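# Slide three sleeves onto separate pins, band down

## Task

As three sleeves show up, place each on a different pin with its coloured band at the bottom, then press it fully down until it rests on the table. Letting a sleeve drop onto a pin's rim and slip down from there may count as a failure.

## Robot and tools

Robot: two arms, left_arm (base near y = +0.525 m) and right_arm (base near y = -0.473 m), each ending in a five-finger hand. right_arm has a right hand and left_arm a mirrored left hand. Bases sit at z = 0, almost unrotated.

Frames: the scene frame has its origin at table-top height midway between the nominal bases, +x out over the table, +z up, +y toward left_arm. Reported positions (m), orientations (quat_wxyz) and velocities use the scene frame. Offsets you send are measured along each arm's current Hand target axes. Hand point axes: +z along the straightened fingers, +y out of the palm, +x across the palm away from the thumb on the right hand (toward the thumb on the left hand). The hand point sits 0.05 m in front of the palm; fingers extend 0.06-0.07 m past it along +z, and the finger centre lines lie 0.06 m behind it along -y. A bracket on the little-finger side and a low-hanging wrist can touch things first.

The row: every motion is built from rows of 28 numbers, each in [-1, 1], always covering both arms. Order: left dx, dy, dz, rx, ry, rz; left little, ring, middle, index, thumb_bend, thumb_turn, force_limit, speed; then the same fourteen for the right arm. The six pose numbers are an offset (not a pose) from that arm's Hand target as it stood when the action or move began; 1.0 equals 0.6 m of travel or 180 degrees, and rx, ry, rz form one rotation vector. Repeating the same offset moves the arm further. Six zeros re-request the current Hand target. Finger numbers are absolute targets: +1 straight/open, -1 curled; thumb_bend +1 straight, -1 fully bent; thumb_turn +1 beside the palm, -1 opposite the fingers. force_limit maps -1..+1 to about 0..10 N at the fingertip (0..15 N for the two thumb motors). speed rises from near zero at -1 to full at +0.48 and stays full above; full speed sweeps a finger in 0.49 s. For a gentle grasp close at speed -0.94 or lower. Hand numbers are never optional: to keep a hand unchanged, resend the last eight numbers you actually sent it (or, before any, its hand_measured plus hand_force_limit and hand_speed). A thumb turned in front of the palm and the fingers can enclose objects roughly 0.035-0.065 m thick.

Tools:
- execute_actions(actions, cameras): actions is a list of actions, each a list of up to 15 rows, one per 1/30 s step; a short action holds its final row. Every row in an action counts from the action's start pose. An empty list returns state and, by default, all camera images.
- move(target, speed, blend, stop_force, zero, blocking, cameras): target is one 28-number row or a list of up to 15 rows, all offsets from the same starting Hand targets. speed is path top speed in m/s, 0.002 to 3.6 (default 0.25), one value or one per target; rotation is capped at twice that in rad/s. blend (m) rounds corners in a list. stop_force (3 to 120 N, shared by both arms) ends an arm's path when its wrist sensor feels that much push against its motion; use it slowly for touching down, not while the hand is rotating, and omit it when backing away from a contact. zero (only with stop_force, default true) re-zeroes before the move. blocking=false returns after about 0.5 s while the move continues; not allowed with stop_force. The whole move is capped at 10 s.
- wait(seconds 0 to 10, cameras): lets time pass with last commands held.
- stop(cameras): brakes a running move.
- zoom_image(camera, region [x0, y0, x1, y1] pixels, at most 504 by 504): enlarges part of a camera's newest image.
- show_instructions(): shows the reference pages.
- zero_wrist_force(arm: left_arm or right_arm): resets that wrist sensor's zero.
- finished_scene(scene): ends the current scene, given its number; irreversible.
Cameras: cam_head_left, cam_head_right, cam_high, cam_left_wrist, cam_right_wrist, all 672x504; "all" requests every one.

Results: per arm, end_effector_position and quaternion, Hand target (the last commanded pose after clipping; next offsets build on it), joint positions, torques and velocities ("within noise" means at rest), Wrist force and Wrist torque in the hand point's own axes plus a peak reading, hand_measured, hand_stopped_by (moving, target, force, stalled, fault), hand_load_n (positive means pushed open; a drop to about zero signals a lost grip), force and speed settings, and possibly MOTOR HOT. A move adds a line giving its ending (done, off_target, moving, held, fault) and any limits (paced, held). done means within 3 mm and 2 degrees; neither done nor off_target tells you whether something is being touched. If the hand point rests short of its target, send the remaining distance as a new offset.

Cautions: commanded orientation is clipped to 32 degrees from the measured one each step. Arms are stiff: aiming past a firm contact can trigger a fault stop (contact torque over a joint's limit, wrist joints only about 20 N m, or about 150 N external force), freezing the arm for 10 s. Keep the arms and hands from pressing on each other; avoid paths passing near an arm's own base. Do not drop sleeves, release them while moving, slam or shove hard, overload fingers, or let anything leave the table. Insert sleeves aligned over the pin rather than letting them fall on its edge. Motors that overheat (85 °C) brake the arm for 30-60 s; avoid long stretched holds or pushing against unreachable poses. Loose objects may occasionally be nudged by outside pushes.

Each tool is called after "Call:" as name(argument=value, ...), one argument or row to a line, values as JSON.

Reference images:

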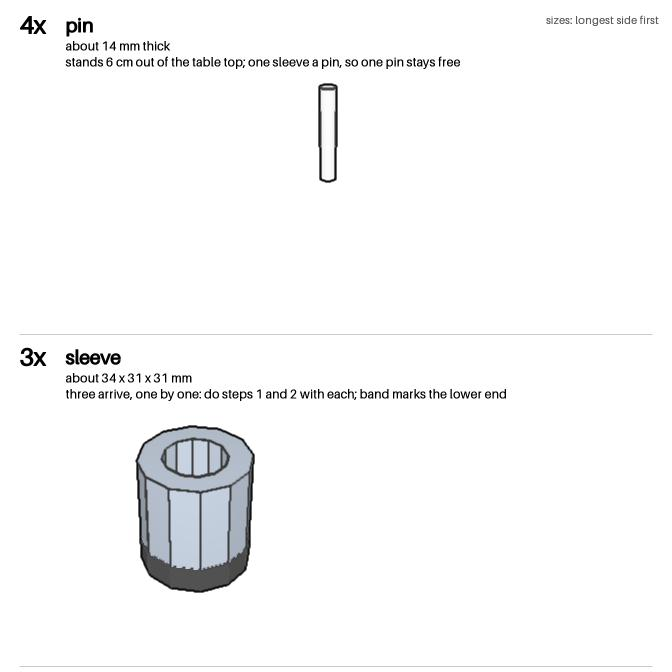

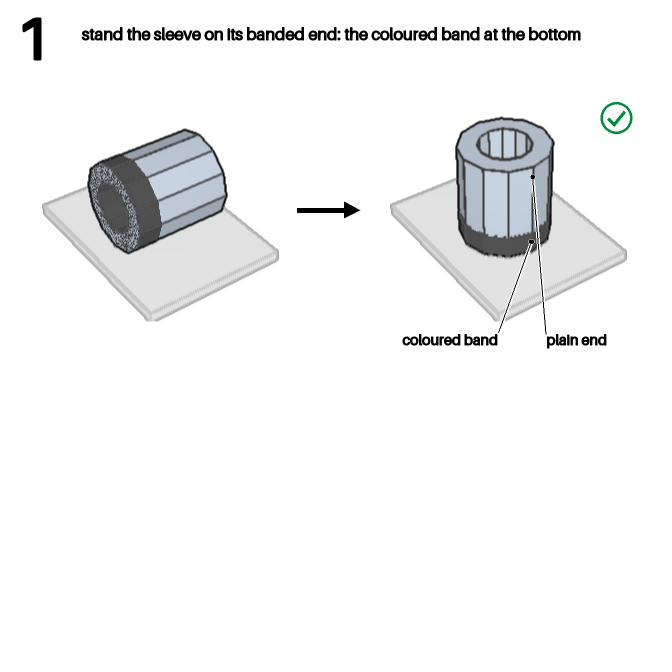

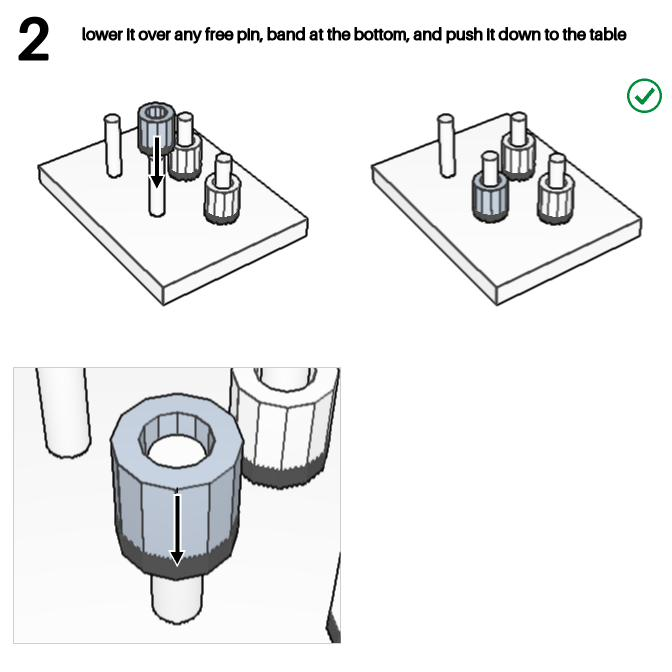

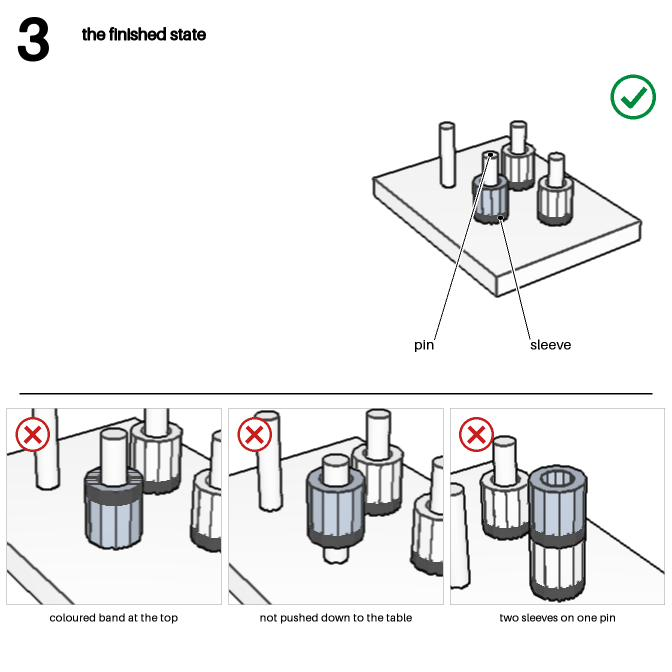

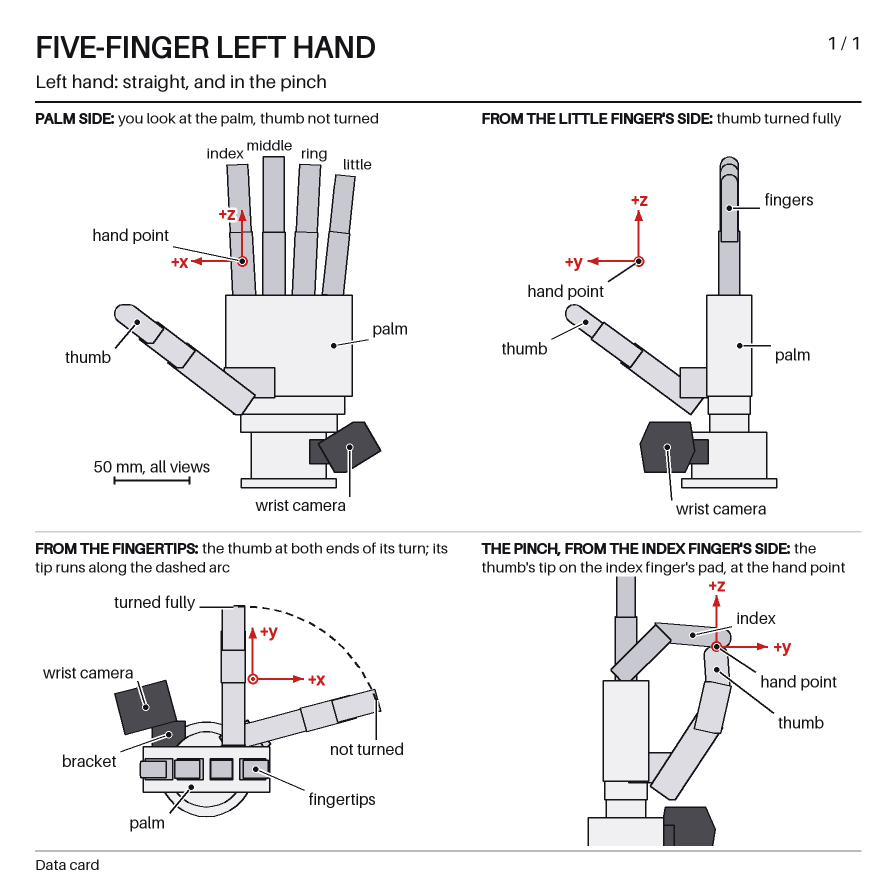

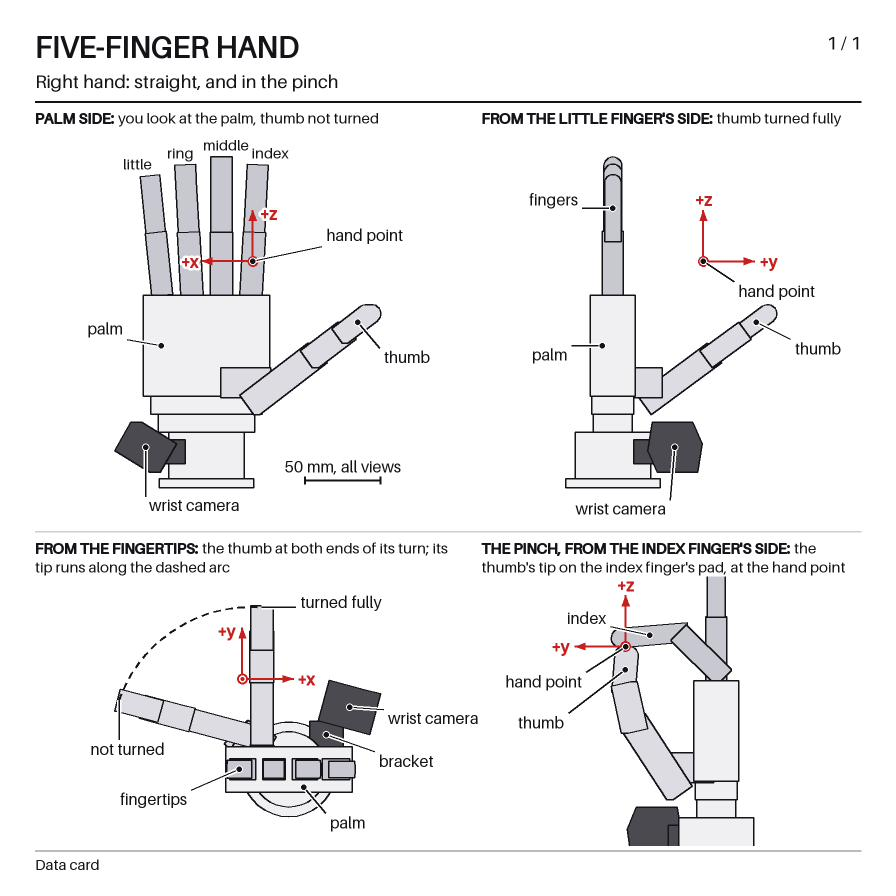

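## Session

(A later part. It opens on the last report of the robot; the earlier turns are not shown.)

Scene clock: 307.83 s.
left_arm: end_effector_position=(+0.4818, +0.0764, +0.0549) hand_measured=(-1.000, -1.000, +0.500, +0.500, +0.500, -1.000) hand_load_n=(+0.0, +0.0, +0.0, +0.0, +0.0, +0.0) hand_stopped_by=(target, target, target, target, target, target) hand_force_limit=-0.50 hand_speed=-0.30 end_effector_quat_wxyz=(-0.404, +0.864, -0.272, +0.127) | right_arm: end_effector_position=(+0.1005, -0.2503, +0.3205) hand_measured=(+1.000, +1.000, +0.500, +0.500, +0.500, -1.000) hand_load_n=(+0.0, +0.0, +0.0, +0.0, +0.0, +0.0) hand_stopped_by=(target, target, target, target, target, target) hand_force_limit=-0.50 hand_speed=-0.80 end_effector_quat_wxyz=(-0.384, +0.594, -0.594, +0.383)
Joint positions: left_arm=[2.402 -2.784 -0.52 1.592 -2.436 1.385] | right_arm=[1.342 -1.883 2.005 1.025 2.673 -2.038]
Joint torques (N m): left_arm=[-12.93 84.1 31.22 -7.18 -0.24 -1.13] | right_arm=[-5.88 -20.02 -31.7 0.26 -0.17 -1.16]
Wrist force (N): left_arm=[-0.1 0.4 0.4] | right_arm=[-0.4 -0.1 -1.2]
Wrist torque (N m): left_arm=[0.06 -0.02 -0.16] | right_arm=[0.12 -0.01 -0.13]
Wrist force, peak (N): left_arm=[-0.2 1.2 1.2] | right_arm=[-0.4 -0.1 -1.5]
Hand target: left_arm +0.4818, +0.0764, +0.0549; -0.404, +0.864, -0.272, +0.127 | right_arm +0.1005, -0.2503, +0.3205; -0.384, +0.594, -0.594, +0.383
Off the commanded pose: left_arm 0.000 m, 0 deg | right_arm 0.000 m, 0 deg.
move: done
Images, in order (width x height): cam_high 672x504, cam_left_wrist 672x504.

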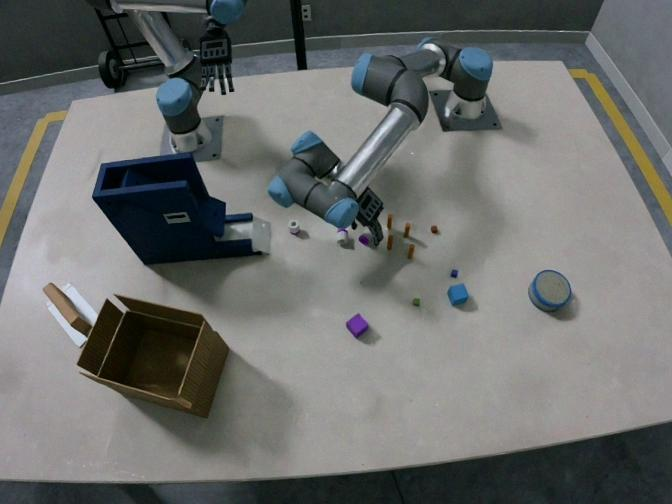

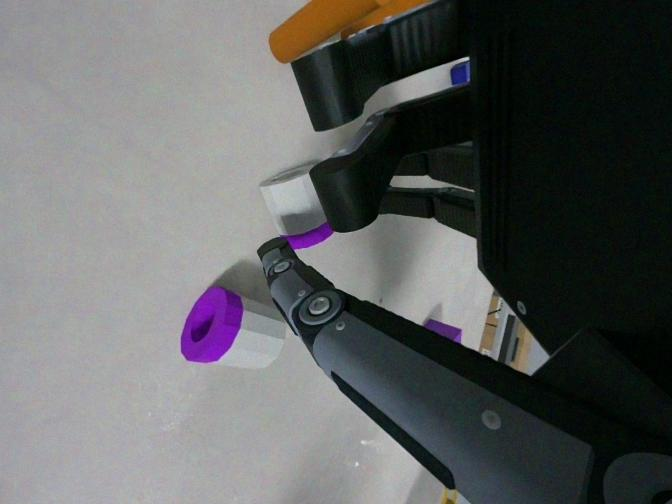

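Call:
move(
  target=[0,0.01915,0.01608,0,0,0,-1,-1,0.5,0.5,0.5,-1,-0.5,-0.3,0,0,0,0,0,0,1,1,0.5,0.5,0.5,-1,-0.5,-0.8],
  cameras=["cam_high","cam_left_wrist","cam_head_left","cam_head_right"],
  speed=0.06,
  stop_force=4,
)

Call:
zoom_image(
  camera="cam_high",
  region=[330, 190, 430, 280],
)

Call:
zoom_image(
  camera="cam_left_wrist",
  region=[170, 100, 420, 290],
)

Call:
zoom_image(
  camera="cam_head_right",
  region=[270, 290, 400, 390],
)

Scene clock: 332.97 s.
left_arm: end_effector_position=(+0.4818, +0.0764, +0.0399) hand_measured=(-1.000, -1.000, +0.500, +0.500, +0.500, -1.000) hand_load_n=(+0.0, +0.5, +0.0, +0.0, +0.5, +0.0) hand_stopped_by=(target, target, target, target, target, target) hand_force_limit=-0.50 hand_speed=-0.30 end_effector_quat_wxyz=(-0.404, +0.864, -0.272, +0.127) | right_arm: end_effector_position=(+0.1005, -0.2503, +0.3205) hand_measured=(+1.000, +1.000, +0.500, +0.500, +0.500, -1.000) hand_load_n=(+0.0, +0.0, +0.0, +0.0, +0.0, +0.0) hand_stopped_by=(target, target, target, target, target, target) hand_force_limit=-0.50 hand_speed=-0.80 end_effector_quat_wxyz=(-0.384, +0.594, -0.594, +0.383)
Joint positions: left_arm=[2.402 -2.796 -0.534 1.618 -2.436 1.385] | right_arm=[1.342 -1.883 2.005 1.025 2.673 -2.038]
Joint torques (N m): left_arm=[-0.02 86.49 31.89 -7.66 -0.56 0.98] | right_arm=[-5.15 -19.6 -31.37 0.14 0.14 -1.11]
Wrist force (N): left_arm=[-0.1 0.4 0.3] | right_arm=[-0.5 -0.2 -1.2]
Wrist torque (N m): left_arm=[0.07 -0.01 -0.16] | right_arm=[0.11 0.01 -0.15]
Wrist force, peak (N): left_arm=[-0.3 0.9 0.7] | right_arm=[-0.7 -0.1 -1.4]
Hand target: left_arm +0.4818, +0.0764, +0.0399; -0.404, +0.864, -0.272, +0.127 | right_arm +0.1005, -0.2503, +0.3205; -0.384, +0.594, -0.594, +0.383
Off the commanded pose: left_arm 0.000 m, 0 deg | right_arm 0.000 m, 0 deg.
move: done
Images, in order (width x height): cam_head_left 672x504, cam_head_right 672x504, cam_high 672x504, cam_left_wrist 672x504.

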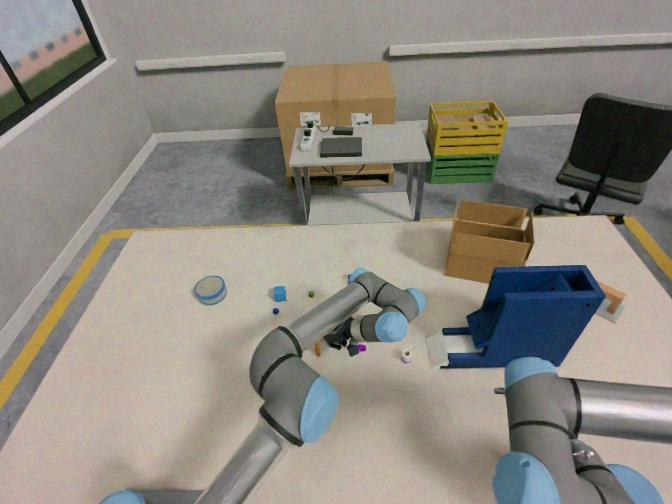

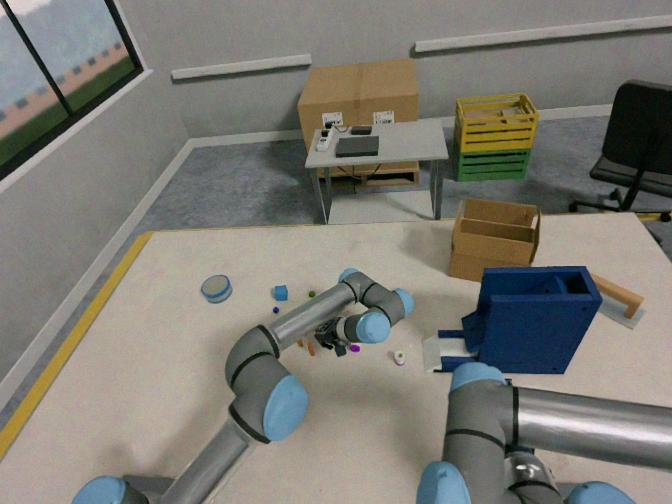

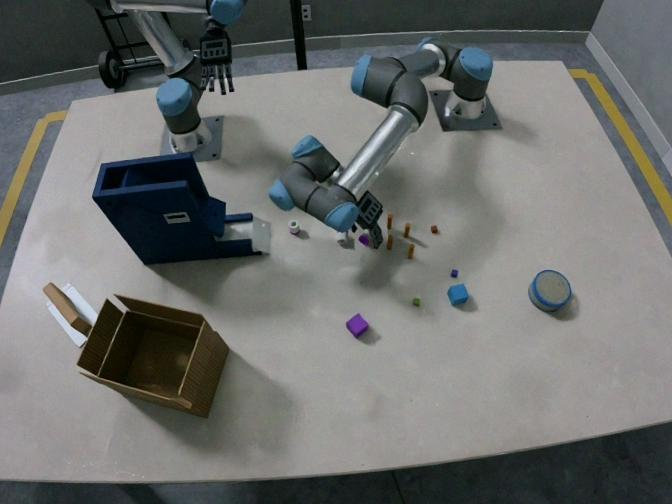

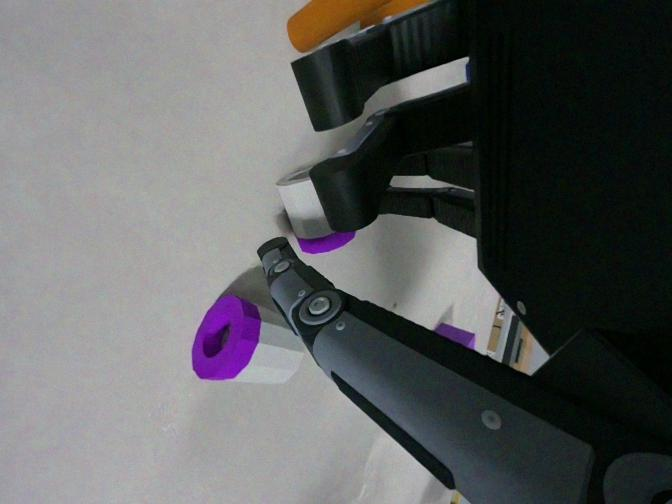

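Scaled by 5.040 from the camera's 672x504 image, which has a finer 960x720 frame.

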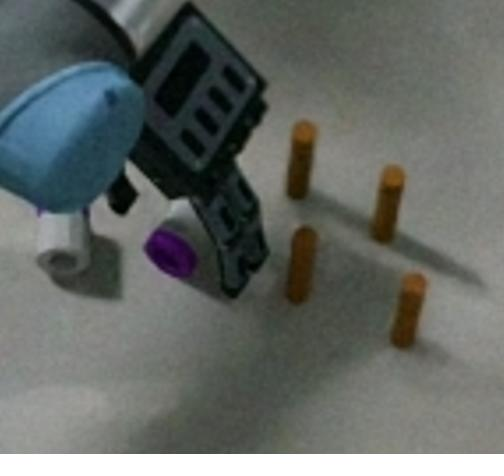

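Scaled by 2.016 from the camera's 672x504 image, which has a finer 960x720 frame.

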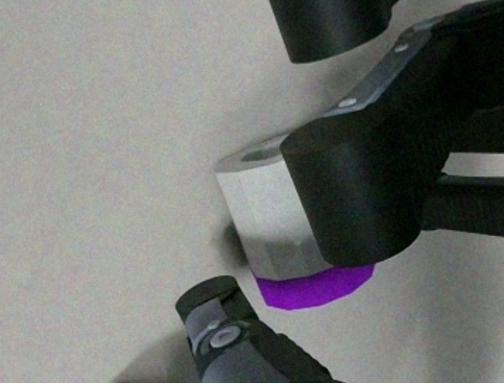

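Scaled by 3.877 from the camera's 672x504 image, which has a finer 960x720 frame.

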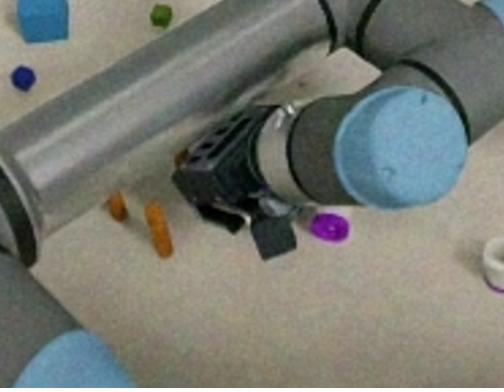

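Call:
move(
  target=[0,0.01532,0.01286,0,0,0,-1,-1,0.5,0.5,0.5,-1,-0.5,-0.3,0,0,0,0,0,0,1,1,0.5,0.5,0.5,-1,-0.5,-0.8],
  cameras=["cam_high","cam_left_wrist"],
  speed=0.04,
  stop_force=4,
)

Call:
zoom_image(
  camera="cam_high",
  region=[330, 190, 430, 280],
)

Call:
zoom_image(
  camera="cam_left_wrist",
  region=[170, 100, 420, 290],
)

Scene clock: 342.10 s.
left_arm: end_effector_position=(+0.4818, +0.0764, +0.0279) hand_measured=(-1.000, -1.000, +0.500, +0.500, +0.500, -1.000) hand_load_n=(+0.0, +0.0, +0.0, +0.0, +0.0, +0.0) hand_stopped_by=(target, target, target, target, target, target) hand_force_limit=-0.50 hand_speed=-0.30 end_effector_quat_wxyz=(-0.404, +0.864, -0.272, +0.127) | right_arm: end_effector_position=(+0.1005, -0.2503, +0.3205) hand_measured=(+1.000, +1.000, +0.500, +0.500, +0.500, -1.000) hand_load_n=(-0.5, +0.0, +0.0, +0.0, +0.0, +0.0) hand_stopped_by=(target, target, target, target, target, target) hand_force_limit=-0.50 hand_speed=-0.80 end_effector_quat_wxyz=(-0.384, +0.594, -0.594, +0.383)
Joint positions: left_arm=[2.402 -2.807 -0.543 1.638 -2.436 1.385] | right_arm=[1.342 -1.883 2.005 1.025 2.673 -2.038]
Joint torques (N m): left_arm=[10.13 86.13 31.73 -7.61 -4.09 1.01] | right_arm=[-5.32 -20.18 -30.78 0.17 0.3 -1.05]
Wrist force (N): left_arm=[0.0 0.5 0.4] | right_arm=[-0.4 0.0 -1.1]
Wrist torque (N m): left_arm=[0.08 -0.03 -0.15] | right_arm=[0.14 -0.02 -0.12]
Wrist force, peak (N): left_arm=[0.1 0.9 0.6] | right_arm=[-0.4 -0.1 -1.5]
Hand target: left_arm +0.4818, +0.0764, +0.0279; -0.404, +0.864, -0.272, +0.127 | right_arm +0.1005, -0.2503, +0.3205; -0.384, +0.594, -0.594, +0.383
Off the commanded pose: left_arm 0.000 m, 0 deg | right_arm 0.000 m, 0 deg.
move: done
Images, in order (width x height): cam_high 672x504, cam_left_wrist 672x504.

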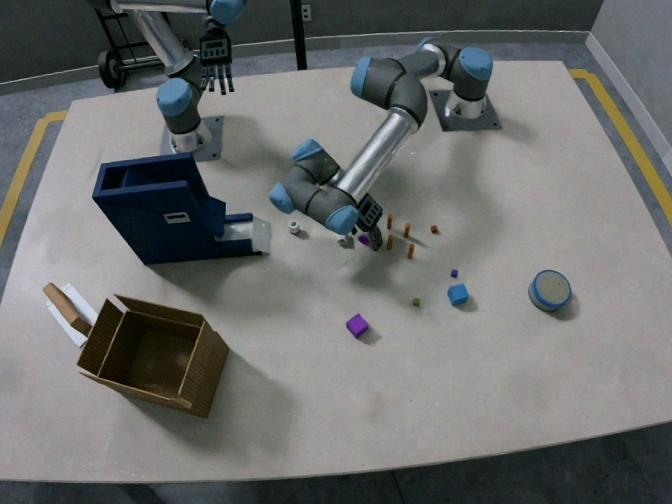

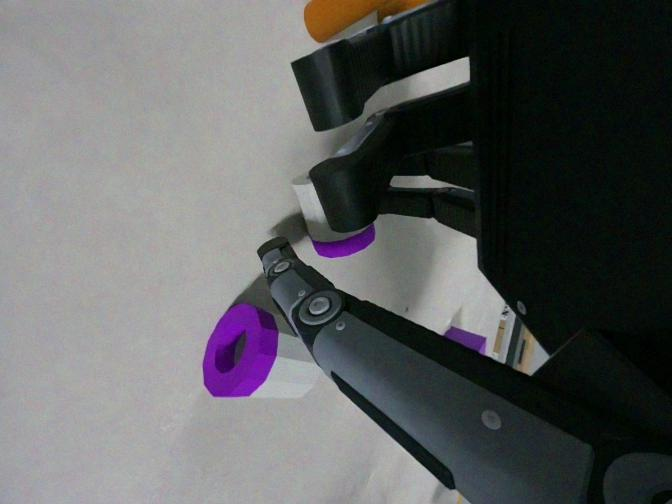

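Scaled by 5.040 from the camera's 672x504 image, which has a finer 960x720 frame.

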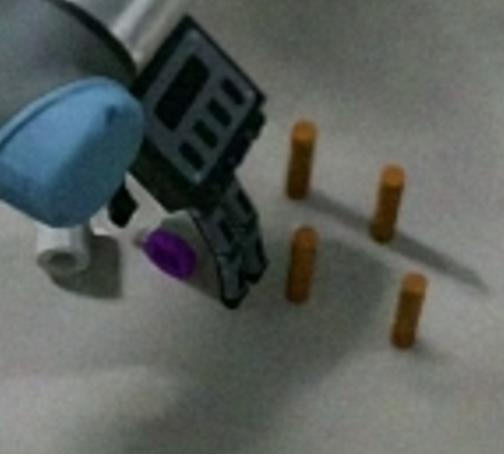

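Scaled by 2.016 from the camera's 672x504 image, which has a finer 960x720 frame.

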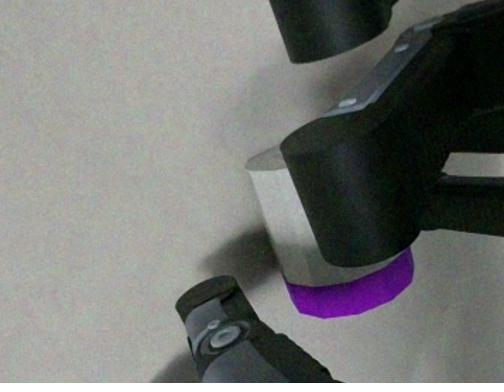

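Call:
move(
  target=[0,0,0,0,0,0,-1,-1,-0.1,-0.1,0.5,-1,-0.5,-0.9,0,0,0,0,0,0,1,1,0.5,0.5,0.5,-1,-0.5,-0.8],
  cameras=["cam_high","cam_left_wrist"],
  speed=0.04,
)

Call:
zoom_image(
  camera="cam_high",
  region=[330, 190, 430, 280],
)

Call:
zoom_image(
  camera="cam_left_wrist",
  region=[170, 100, 420, 290],
)

Scene clock: 350.87 s.
left_arm: end_effector_position=(+0.4818, +0.0764, +0.0279) hand_measured=(-1.000, -1.000, +0.446, -0.030, +0.500, -1.000) hand_load_n=(+0.5, +0.0, +3.5, +2.5, +2.5, +0.0) hand_stopped_by=(target, target, force, force, target, target) hand_force_limit=-0.50 hand_speed=-0.90 end_effector_quat_wxyz=(-0.404, +0.864, -0.272, +0.127) | right_arm: end_effector_position=(+0.1005, -0.2503, +0.3205) hand_measured=(+1.000, +1.000, +0.500, +0.500, +0.500, -1.000) hand_load_n=(+0.0, +0.0, +0.0, +0.0, +0.0, +0.0) hand_stopped_by=(target, target, target, target, target, target) hand_force_limit=-0.50 hand_speed=-0.80 end_effector_quat_wxyz=(-0.384, +0.594, -0.594, +0.383)
Joint positions: left_arm=[2.402 -2.807 -0.543 1.638 -2.436 1.385] | right_arm=[1.342 -1.883 2.005 1.025 2.673 -2.038]
Joint torques (N m): left_arm=[9.89 69.51 23.78 -0.88 0.89 0.16] | right_arm=[-5.42 -19.96 -30.06 0.26 0.14 -0.98]
Wrist force (N): left_arm=[0.0 -3.5 -0.3] | right_arm=[-0.4 0.1 -1.3]
Wrist torque (N m): left_arm=[0.14 -0.05 -0.05] | right_arm=[0.17 -0.01 -0.12]
Wrist force, peak (N): left_arm=[0.1 -4.3 -0.2] | right_arm=[-0.7 -0.3 -1.5]
Hand target: left_arm +0.4818, +0.0764, +0.0279; -0.404, +0.864, -0.272, +0.127 | right_arm +0.1005, -0.2503, +0.3205; -0.384, +0.594, -0.594, +0.383
Off the commanded pose: left_arm 0.000 m, 0 deg | right_arm 0.000 m, 0 deg.
move: done
Images, in order (width x height): cam_high 672x504, cam_left_wrist 672x504.

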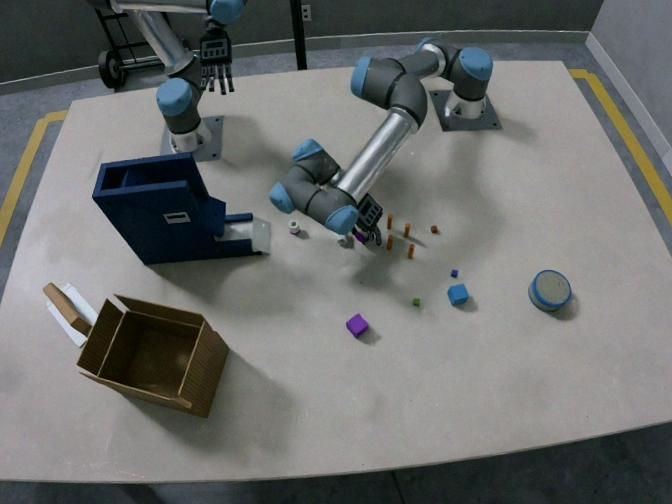

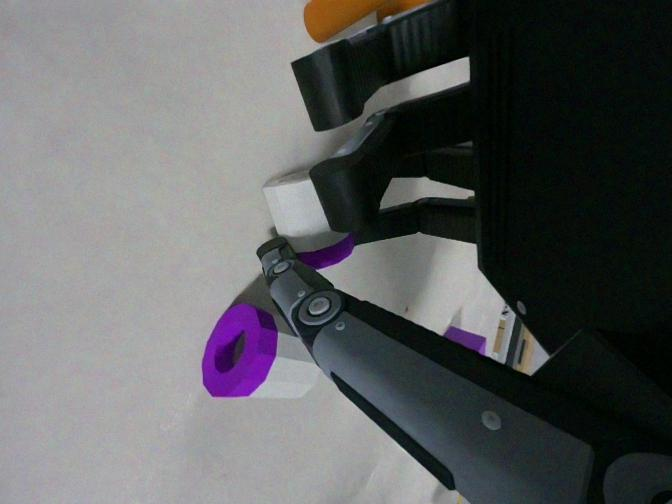

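Scaled by 5.040 from the camera's 672x504 image, which has a finer 960x720 frame.

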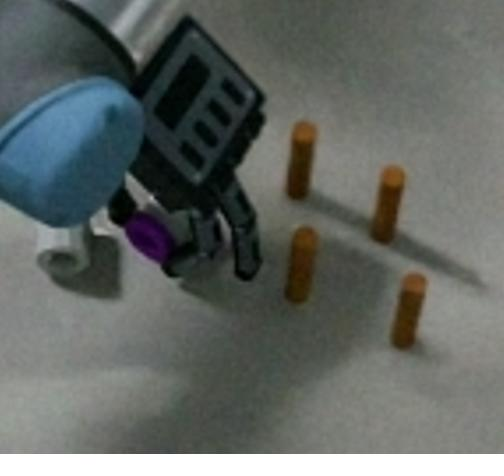

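Scaled by 2.016 from the camera's 672x504 image, which has a finer 960x720 frame.

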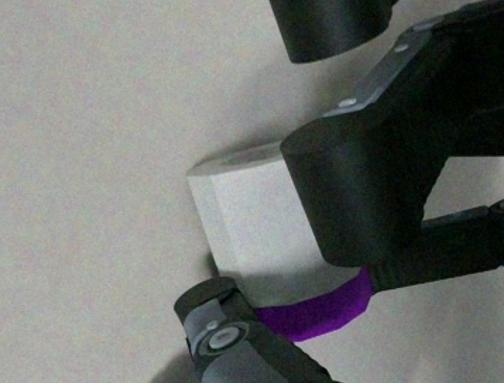

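Call:
move(
  target=[
    [0,0,0,0,0,0,-1,-1,0.5,0.5,0.5,-1,-0.5,-0.6,0,0,0,0,0,0,1,1,0.5,0.5,0.5,-1,-0.5,-0.8],
    [-0.005,-0.0051,-0.0043,0,0,0,-1,-1,0.5,0.5,0.5,-1,-0.5,-0.6,0,0,0,0,0,0,1,1,0.5,0.5,0.5,-1,-0.5,-0.8],
    [-0.005,-0.0051,-0.0043,0,0,0,-1,-1,-0.1,-0.1,0.5,-1,-0.5,-0.9,0,0,0,0,0,0,1,1,0.5,0.5,0.5,-1,-0.5,-0.8],
  ],
  cameras=["cam_high","cam_left_wrist"],
  speed=0.04,
)

Call:
zoom_image(
  camera="cam_left_wrist",
  region=[170, 100, 420, 290],
)

Scene clock: 365.07 s.
left_arm: end_effector_position=(+0.4793, +0.0781, +0.0319) hand_measured=(-1.000, -1.000, -0.002, -0.038, +0.502, -1.000) hand_load_n=(+0.0, +0.0, +3.5, +2.5, +5.5, +0.0) hand_stopped_by=(target, target, force, force, target, target) hand_force_limit=-0.50 hand_speed=-0.90 end_effector_quat_wxyz=(-0.404, +0.864, -0.272, +0.127) | right_arm: end_effector_position=(+0.1005, -0.2503, +0.3205) hand_measured=(+1.000, +1.000, +0.500, +0.500, +0.500, -1.000) hand_load_n=(+0.0, +0.0, +0.0, +0.0, +0.0, +0.0) hand_stopped_by=(target, target, target, target, target, target) hand_force_limit=-0.50 hand_speed=-0.80 end_effector_quat_wxyz=(-0.384, +0.594, -0.594, +0.383)
Joint positions: left_arm=[2.402 -2.791 -0.567 1.644 -2.436 1.384] | right_arm=[1.342 -1.883 2.005 1.025 2.673 -2.038]
Joint torques (N m): left_arm=[-13.28 70.87 30.97 -7.09 0.34 0.91] | right_arm=[-5.17 -19.82 -30.42 0.27 0.37 -0.88]
Wrist force (N): left_arm=[-0.2 -0.1 0.0] | right_arm=[-0.4 -0.2 -1.0]
Wrist torque (N m): left_arm=[0.04 -0.02 -0.16] | right_arm=[0.11 -0.01 -0.13]
Wrist force, peak (N): left_arm=[-0.1 -4.0 -0.5] | right_arm=[-0.8 0.2 -1.4]
Hand target: left_arm +0.4793, +0.0781, +0.0319; -0.404, +0.864, -0.272, +0.127 | right_arm +0.1005, -0.2503, +0.3205; -0.384, +0.594, -0.594, +0.383
Off the commanded pose: left_arm 0.000 m, 0 deg | right_arm 0.000 m, 0 deg.
move: done
Images, in order (width x height): cam_high 672x504, cam_left_wrist 672x504.

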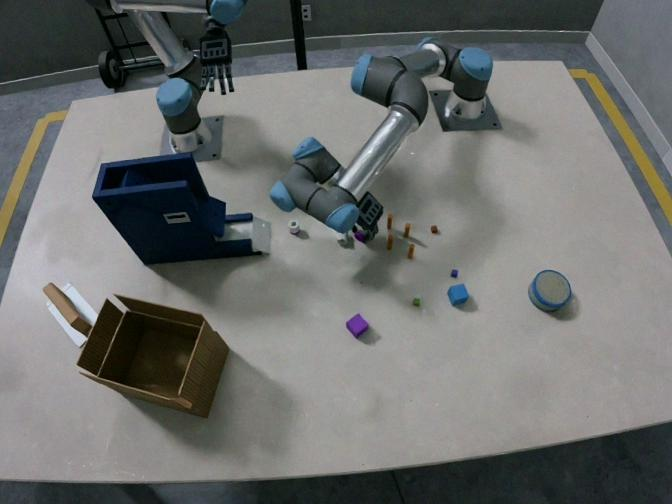

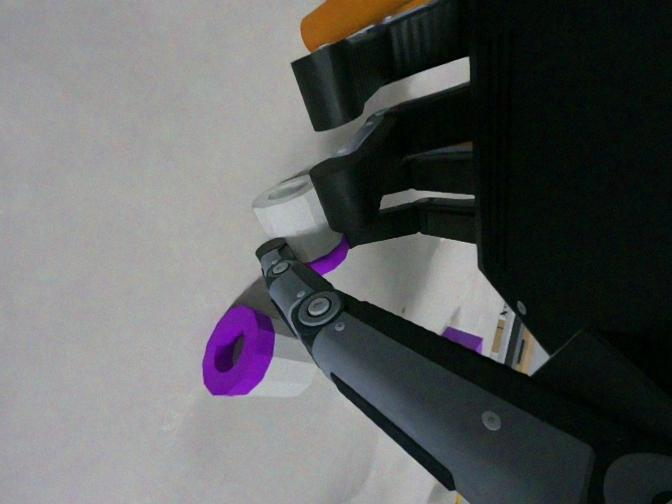

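Scaled by 2.016 from the camera's 672x504 image, which has a finer 960x720 frame.

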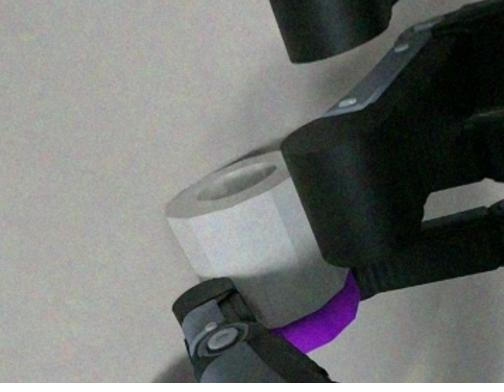

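Call:
move(
  target=[
    [0,-0.0766,-0.0643,0,0,0,-1,-1,-0.1,-0.1,0.5,-1,-0.5,-0.9,0,0,0,0,0,0,1,1,0.5,0.5,0.5,-1,-0.5,-0.8],
    [-0.1743,-0.0372,-0.158,0.488,0.369,0.548,-1,-1,-0.1,-0.1,0.5,-1,-0.5,-0.9,0,0,0,0,0,0,1,1,0.5,0.5,0.5,-1,-0.5,-0.8],
  ],
  cameras=["cam_high","cam_left_wrist","cam_head_left"],
  speed=[0.12,0.3],
)

Call:
zoom_image(
  camera="cam_left_wrist",
  region=[170, 100, 420, 290],
)

Scene clock: 386.37 s.
left_arm: end_effector_position=(+0.3602, +0.0902, +0.1099) hand_measured=(-1.000, -1.000, -0.002, -0.038, +0.502, -1.000) hand_load_n=(+0.0, +0.0, +3.5, +3.0, +5.5, +0.5) hand_stopped_by=(target, target, force, force, target, target) hand_force_limit=-0.50 hand_speed=-0.90 end_effector_quat_wxyz=(+0.569, +0.220, +0.731, -0.305) | right_arm: end_effector_position=(+0.1005, -0.2503, +0.3205) hand_measured=(+1.000, +1.000, +0.500, +0.500, +0.500, -1.000) hand_load_n=(-0.5, +0.0, +0.0, +0.0, +0.0, +0.0) hand_stopped_by=(target, target, target, target, target, target) hand_force_limit=-0.50 hand_speed=-0.80 end_effector_quat_wxyz=(-0.384, +0.594, -0.594, +0.383)
Joint positions: left_arm=[2.531 -1.787 -2.173 3.791 -1.39 4.544] | right_arm=[1.342 -1.883 2.005 1.025 2.673 -2.038]
Joint torques (N m): left_arm=[-12.53 28.19 29.03 3.19 1.14 1.06] | right_arm=[-5.4 -20.04 -30.41 0.33 0.47 -0.64]
Wrist force (N): left_arm=[1.3 0.4 0.2] | right_arm=[-0.6 -0.1 -1.3]
Wrist torque (N m): left_arm=[0.02 -0.23 -0.10] | right_arm=[0.13 0.02 -0.14]
Wrist force, peak (N): left_arm=[-0.2 2.0 1.5] | right_arm=[-0.6 0.1 -1.5]
Hand target: left_arm +0.3602, +0.0901, +0.1099; +0.569, +0.220, +0.731, -0.305 | right_arm +0.1005, -0.2503, +0.3205; -0.384, +0.594, -0.594, +0.383
Off the commanded pose: left_arm 0.000 m, 0 deg | right_arm 0.000 m, 0 deg.
move: done
Images, in order (width x height): cam_head_left 672x504, cam_high 672x504, cam_left_wrist 672x504.

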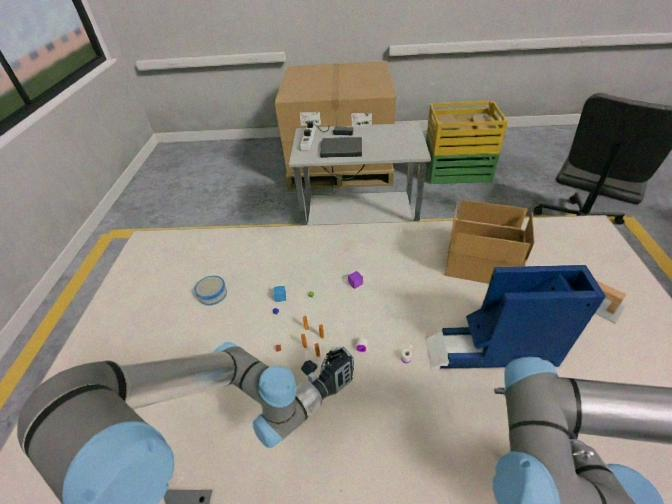

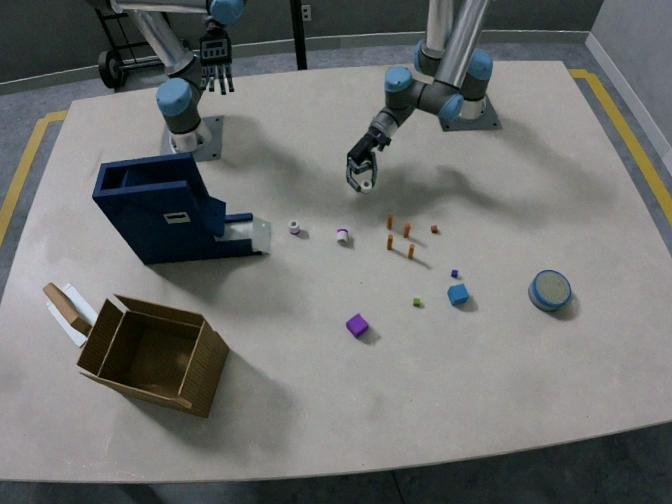

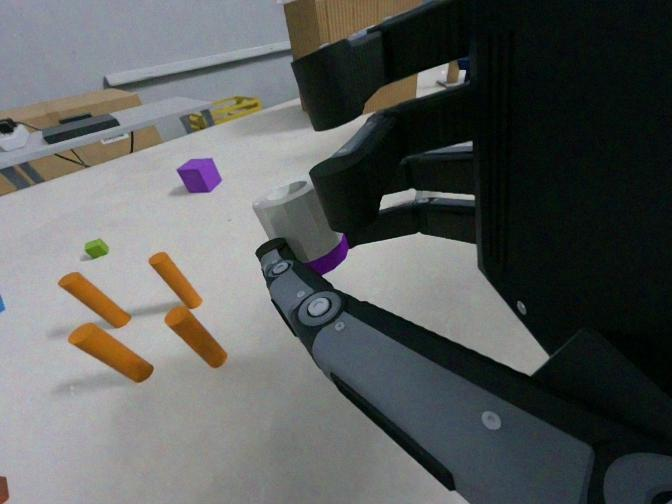

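Scaled by 2.016 from the camera's 672x504 image, which has a finer 960x720 frame.

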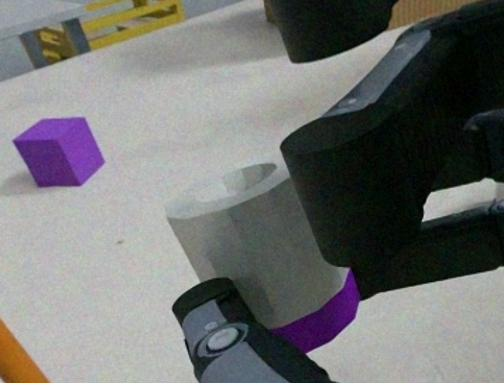

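Call:
move(
  target=[0.1207,0.0247,0.0207,0,0,0,-1,-1,-0.1,-0.1,0.5,-1,-0.5,-0.9,0,0,0,0,0,0,1,1,0.5,0.5,0.5,-1,-0.5,-0.8],
  cameras=[],
  speed=0.12,
)

Call:
move(
  target=[0.0644,0.0132,0.0111,0,0,0,-1,-1,-0.1,-0.1,0.5,-1,-0.5,-0.9,0,0,0,0,0,0,1,1,0.5,0.5,0.5,-1,-0.5,-0.8],
  cameras=["cam_high","cam_left_wrist","cam_head_left"],
  speed=0.02,
  stop_force=3,
)

Call:
zoom_image(
  camera="cam_left_wrist",
  region=[170, 100, 420, 290],
)

Call:
zoom_image(
  camera="cam_high",
  region=[330, 140, 430, 230],
)

Scene clock: 393.00 s.
left_arm: end_effector_position=(+0.3603, +0.0903, +0.0349) hand_measured=(-1.000, -1.000, -0.002, -0.038, +0.502, -1.000) hand_load_n=(+0.0, +0.0, +3.5, +2.5, +5.5, +0.5) hand_stopped_by=(target, target, force, force, target, target) hand_force_limit=-0.50 hand_speed=-0.90 end_effector_quat_wxyz=(+0.569, +0.220, +0.731, -0.305) | right_arm: end_effector_position=(+0.1005, -0.2503, +0.3205) hand_measured=(+1.000, +1.000, +0.500, +0.500, +0.500, -1.000) hand_load_n=(-0.5, +0.0, +0.0, +0.0, +0.0, +0.5) hand_stopped_by=(target, target, target, target, target, target) hand_force_limit=-0.50 hand_speed=-0.80 end_effector_quat_wxyz=(-0.384, +0.594, -0.594, +0.383)
Joint positions: left_arm=[2.532 -1.962 -2.224 4.017 -1.389 4.544] | right_arm=[1.342 -1.883 2.005 1.025 2.673 -2.038]
Joint torques (N m): left_arm=[6.11 31.08 23.22 1.12 -0.22 -0.41] | right_arm=[-4.93 -20.03 -30.6 0.3 0.51 -0.59]
Wrist force (N): left_arm=[1.1 0.3 0.2] | right_arm=[-0.5 0.0 -1.1]
Wrist torque (N m): left_arm=[0.01 -0.19 -0.12] | right_arm=[0.14 0.00 -0.13]
Wrist force, peak (N): left_arm=[2.2 0.7 0.4] | right_arm=[-0.8 0.1 -1.4]
Hand target: left_arm +0.3603, +0.0903, +0.0349; +0.569, +0.220, +0.731, -0.305 | right_arm +0.1005, -0.2503, +0.3205; -0.384, +0.594, -0.594, +0.383
Off the commanded pose: left_arm 0.000 m, 0 deg | right_arm 0.000 m, 0 deg.
move: done
No camera images: "cameras" was empty.

Scene clock: 395.00 s.
left_arm: end_effector_position=(+0.3604, +0.0903, +0.0153) hand_measured=(-1.000, -1.000, -0.002, -0.038, +0.502, -1.000) hand_load_n=(+0.0, +0.0, +3.5, +2.5, +6.0, +0.0) hand_stopped_by=(target, target, force, force, target, target) hand_force_limit=-0.50 hand_speed=-0.90 end_effector_quat_wxyz=(+0.569, +0.220, +0.731, -0.305) | right_arm: end_effector_position=(+0.1005, -0.2503, +0.3205) hand_measured=(+1.000, +1.000, +0.500, +0.500, +0.500, -1.000) hand_load_n=(+0.0, +0.0, +0.0, +0.0, +0.0, +0.0) hand_stopped_by=(target, target, target, target, target, target) hand_force_limit=-0.50 hand_speed=-0.80 end_effector_quat_wxyz=(-0.384, +0.594, -0.594, +0.383)
Joint positions: left_arm=[2.532 -2.013 -2.231 4.074 -1.389 4.544] | right_arm=[1.342 -1.883 2.005 1.025 2.673 -2.038]
Joint torques (N m): left_arm=[8.98 30.04 20.43 2.86 0.63 -0.66] | right_arm=[-4.86 -19.04 -30.39 0.19 0.6 -0.64]
Wrist force (N): left_arm=[-2.2 0.6 -0.1] | right_arm=[-0.4 -0.2 -1.4]
Wrist torque (N m): left_arm=[0.00 -0.22 -0.14] | right_arm=[0.13 0.00 -0.13]
Wrist force, peak (N): left_arm=[-7.0 -4.4 -4.1] | right_arm=[-0.8 0.1 -1.4]
Hand target: left_arm +0.3603, +0.0903, +0.0153; +0.569, +0.220, +0.731, -0.305 (not the last commanded pose) | right_arm +0.1005, -0.2503, +0.3205; -0.384, +0.594, -0.594, +0.383
Off the commanded pose: left_arm 0.020 m, 0 deg | right_arm 0.000 m, 0 deg.
move: contact (left_arm)
Images, in order (width x height): cam_head_left 672x504, cam_high 672x504, cam_left_wrist 672x504.

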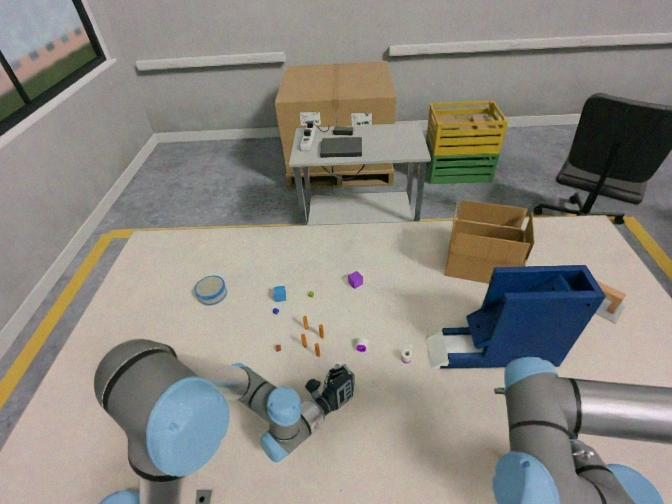

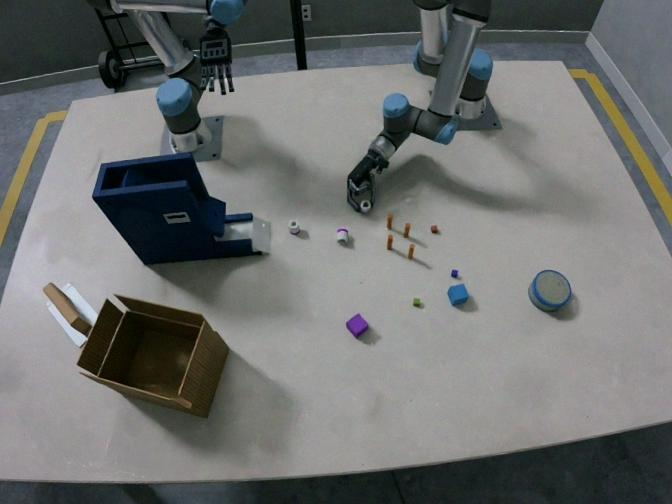

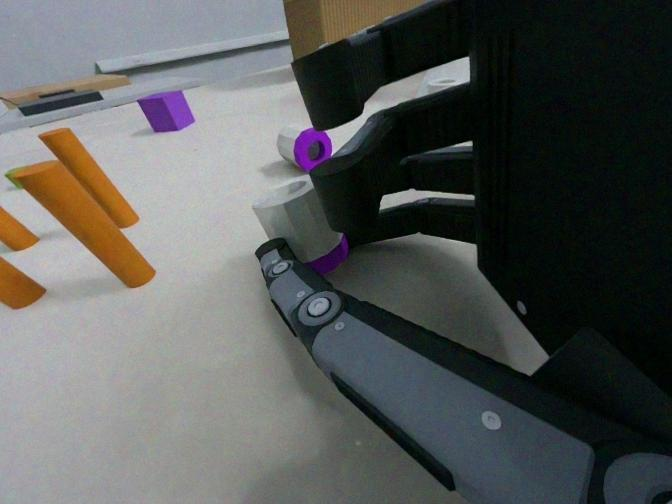

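Scaled by 2.016 from the camera's 672x504 image, which has a finer 960x720 frame.

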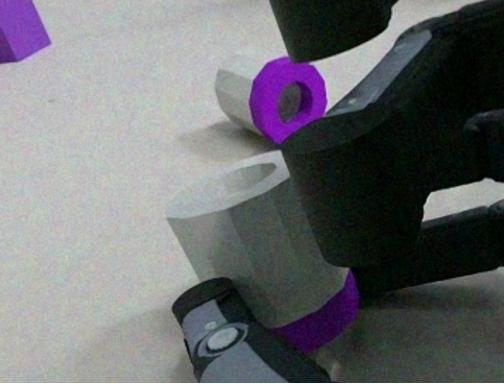

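Scaled by 5.040 from the camera's 672x504 image, which has a finer 960x720 frame.

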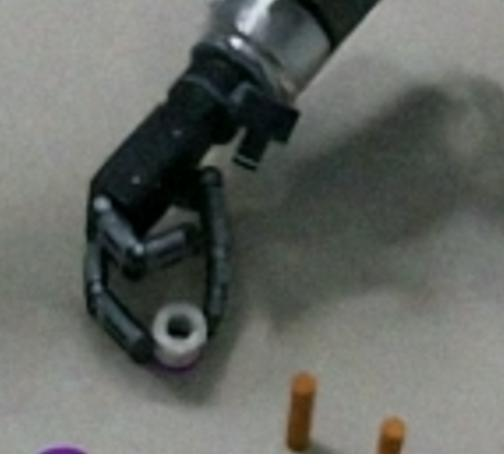

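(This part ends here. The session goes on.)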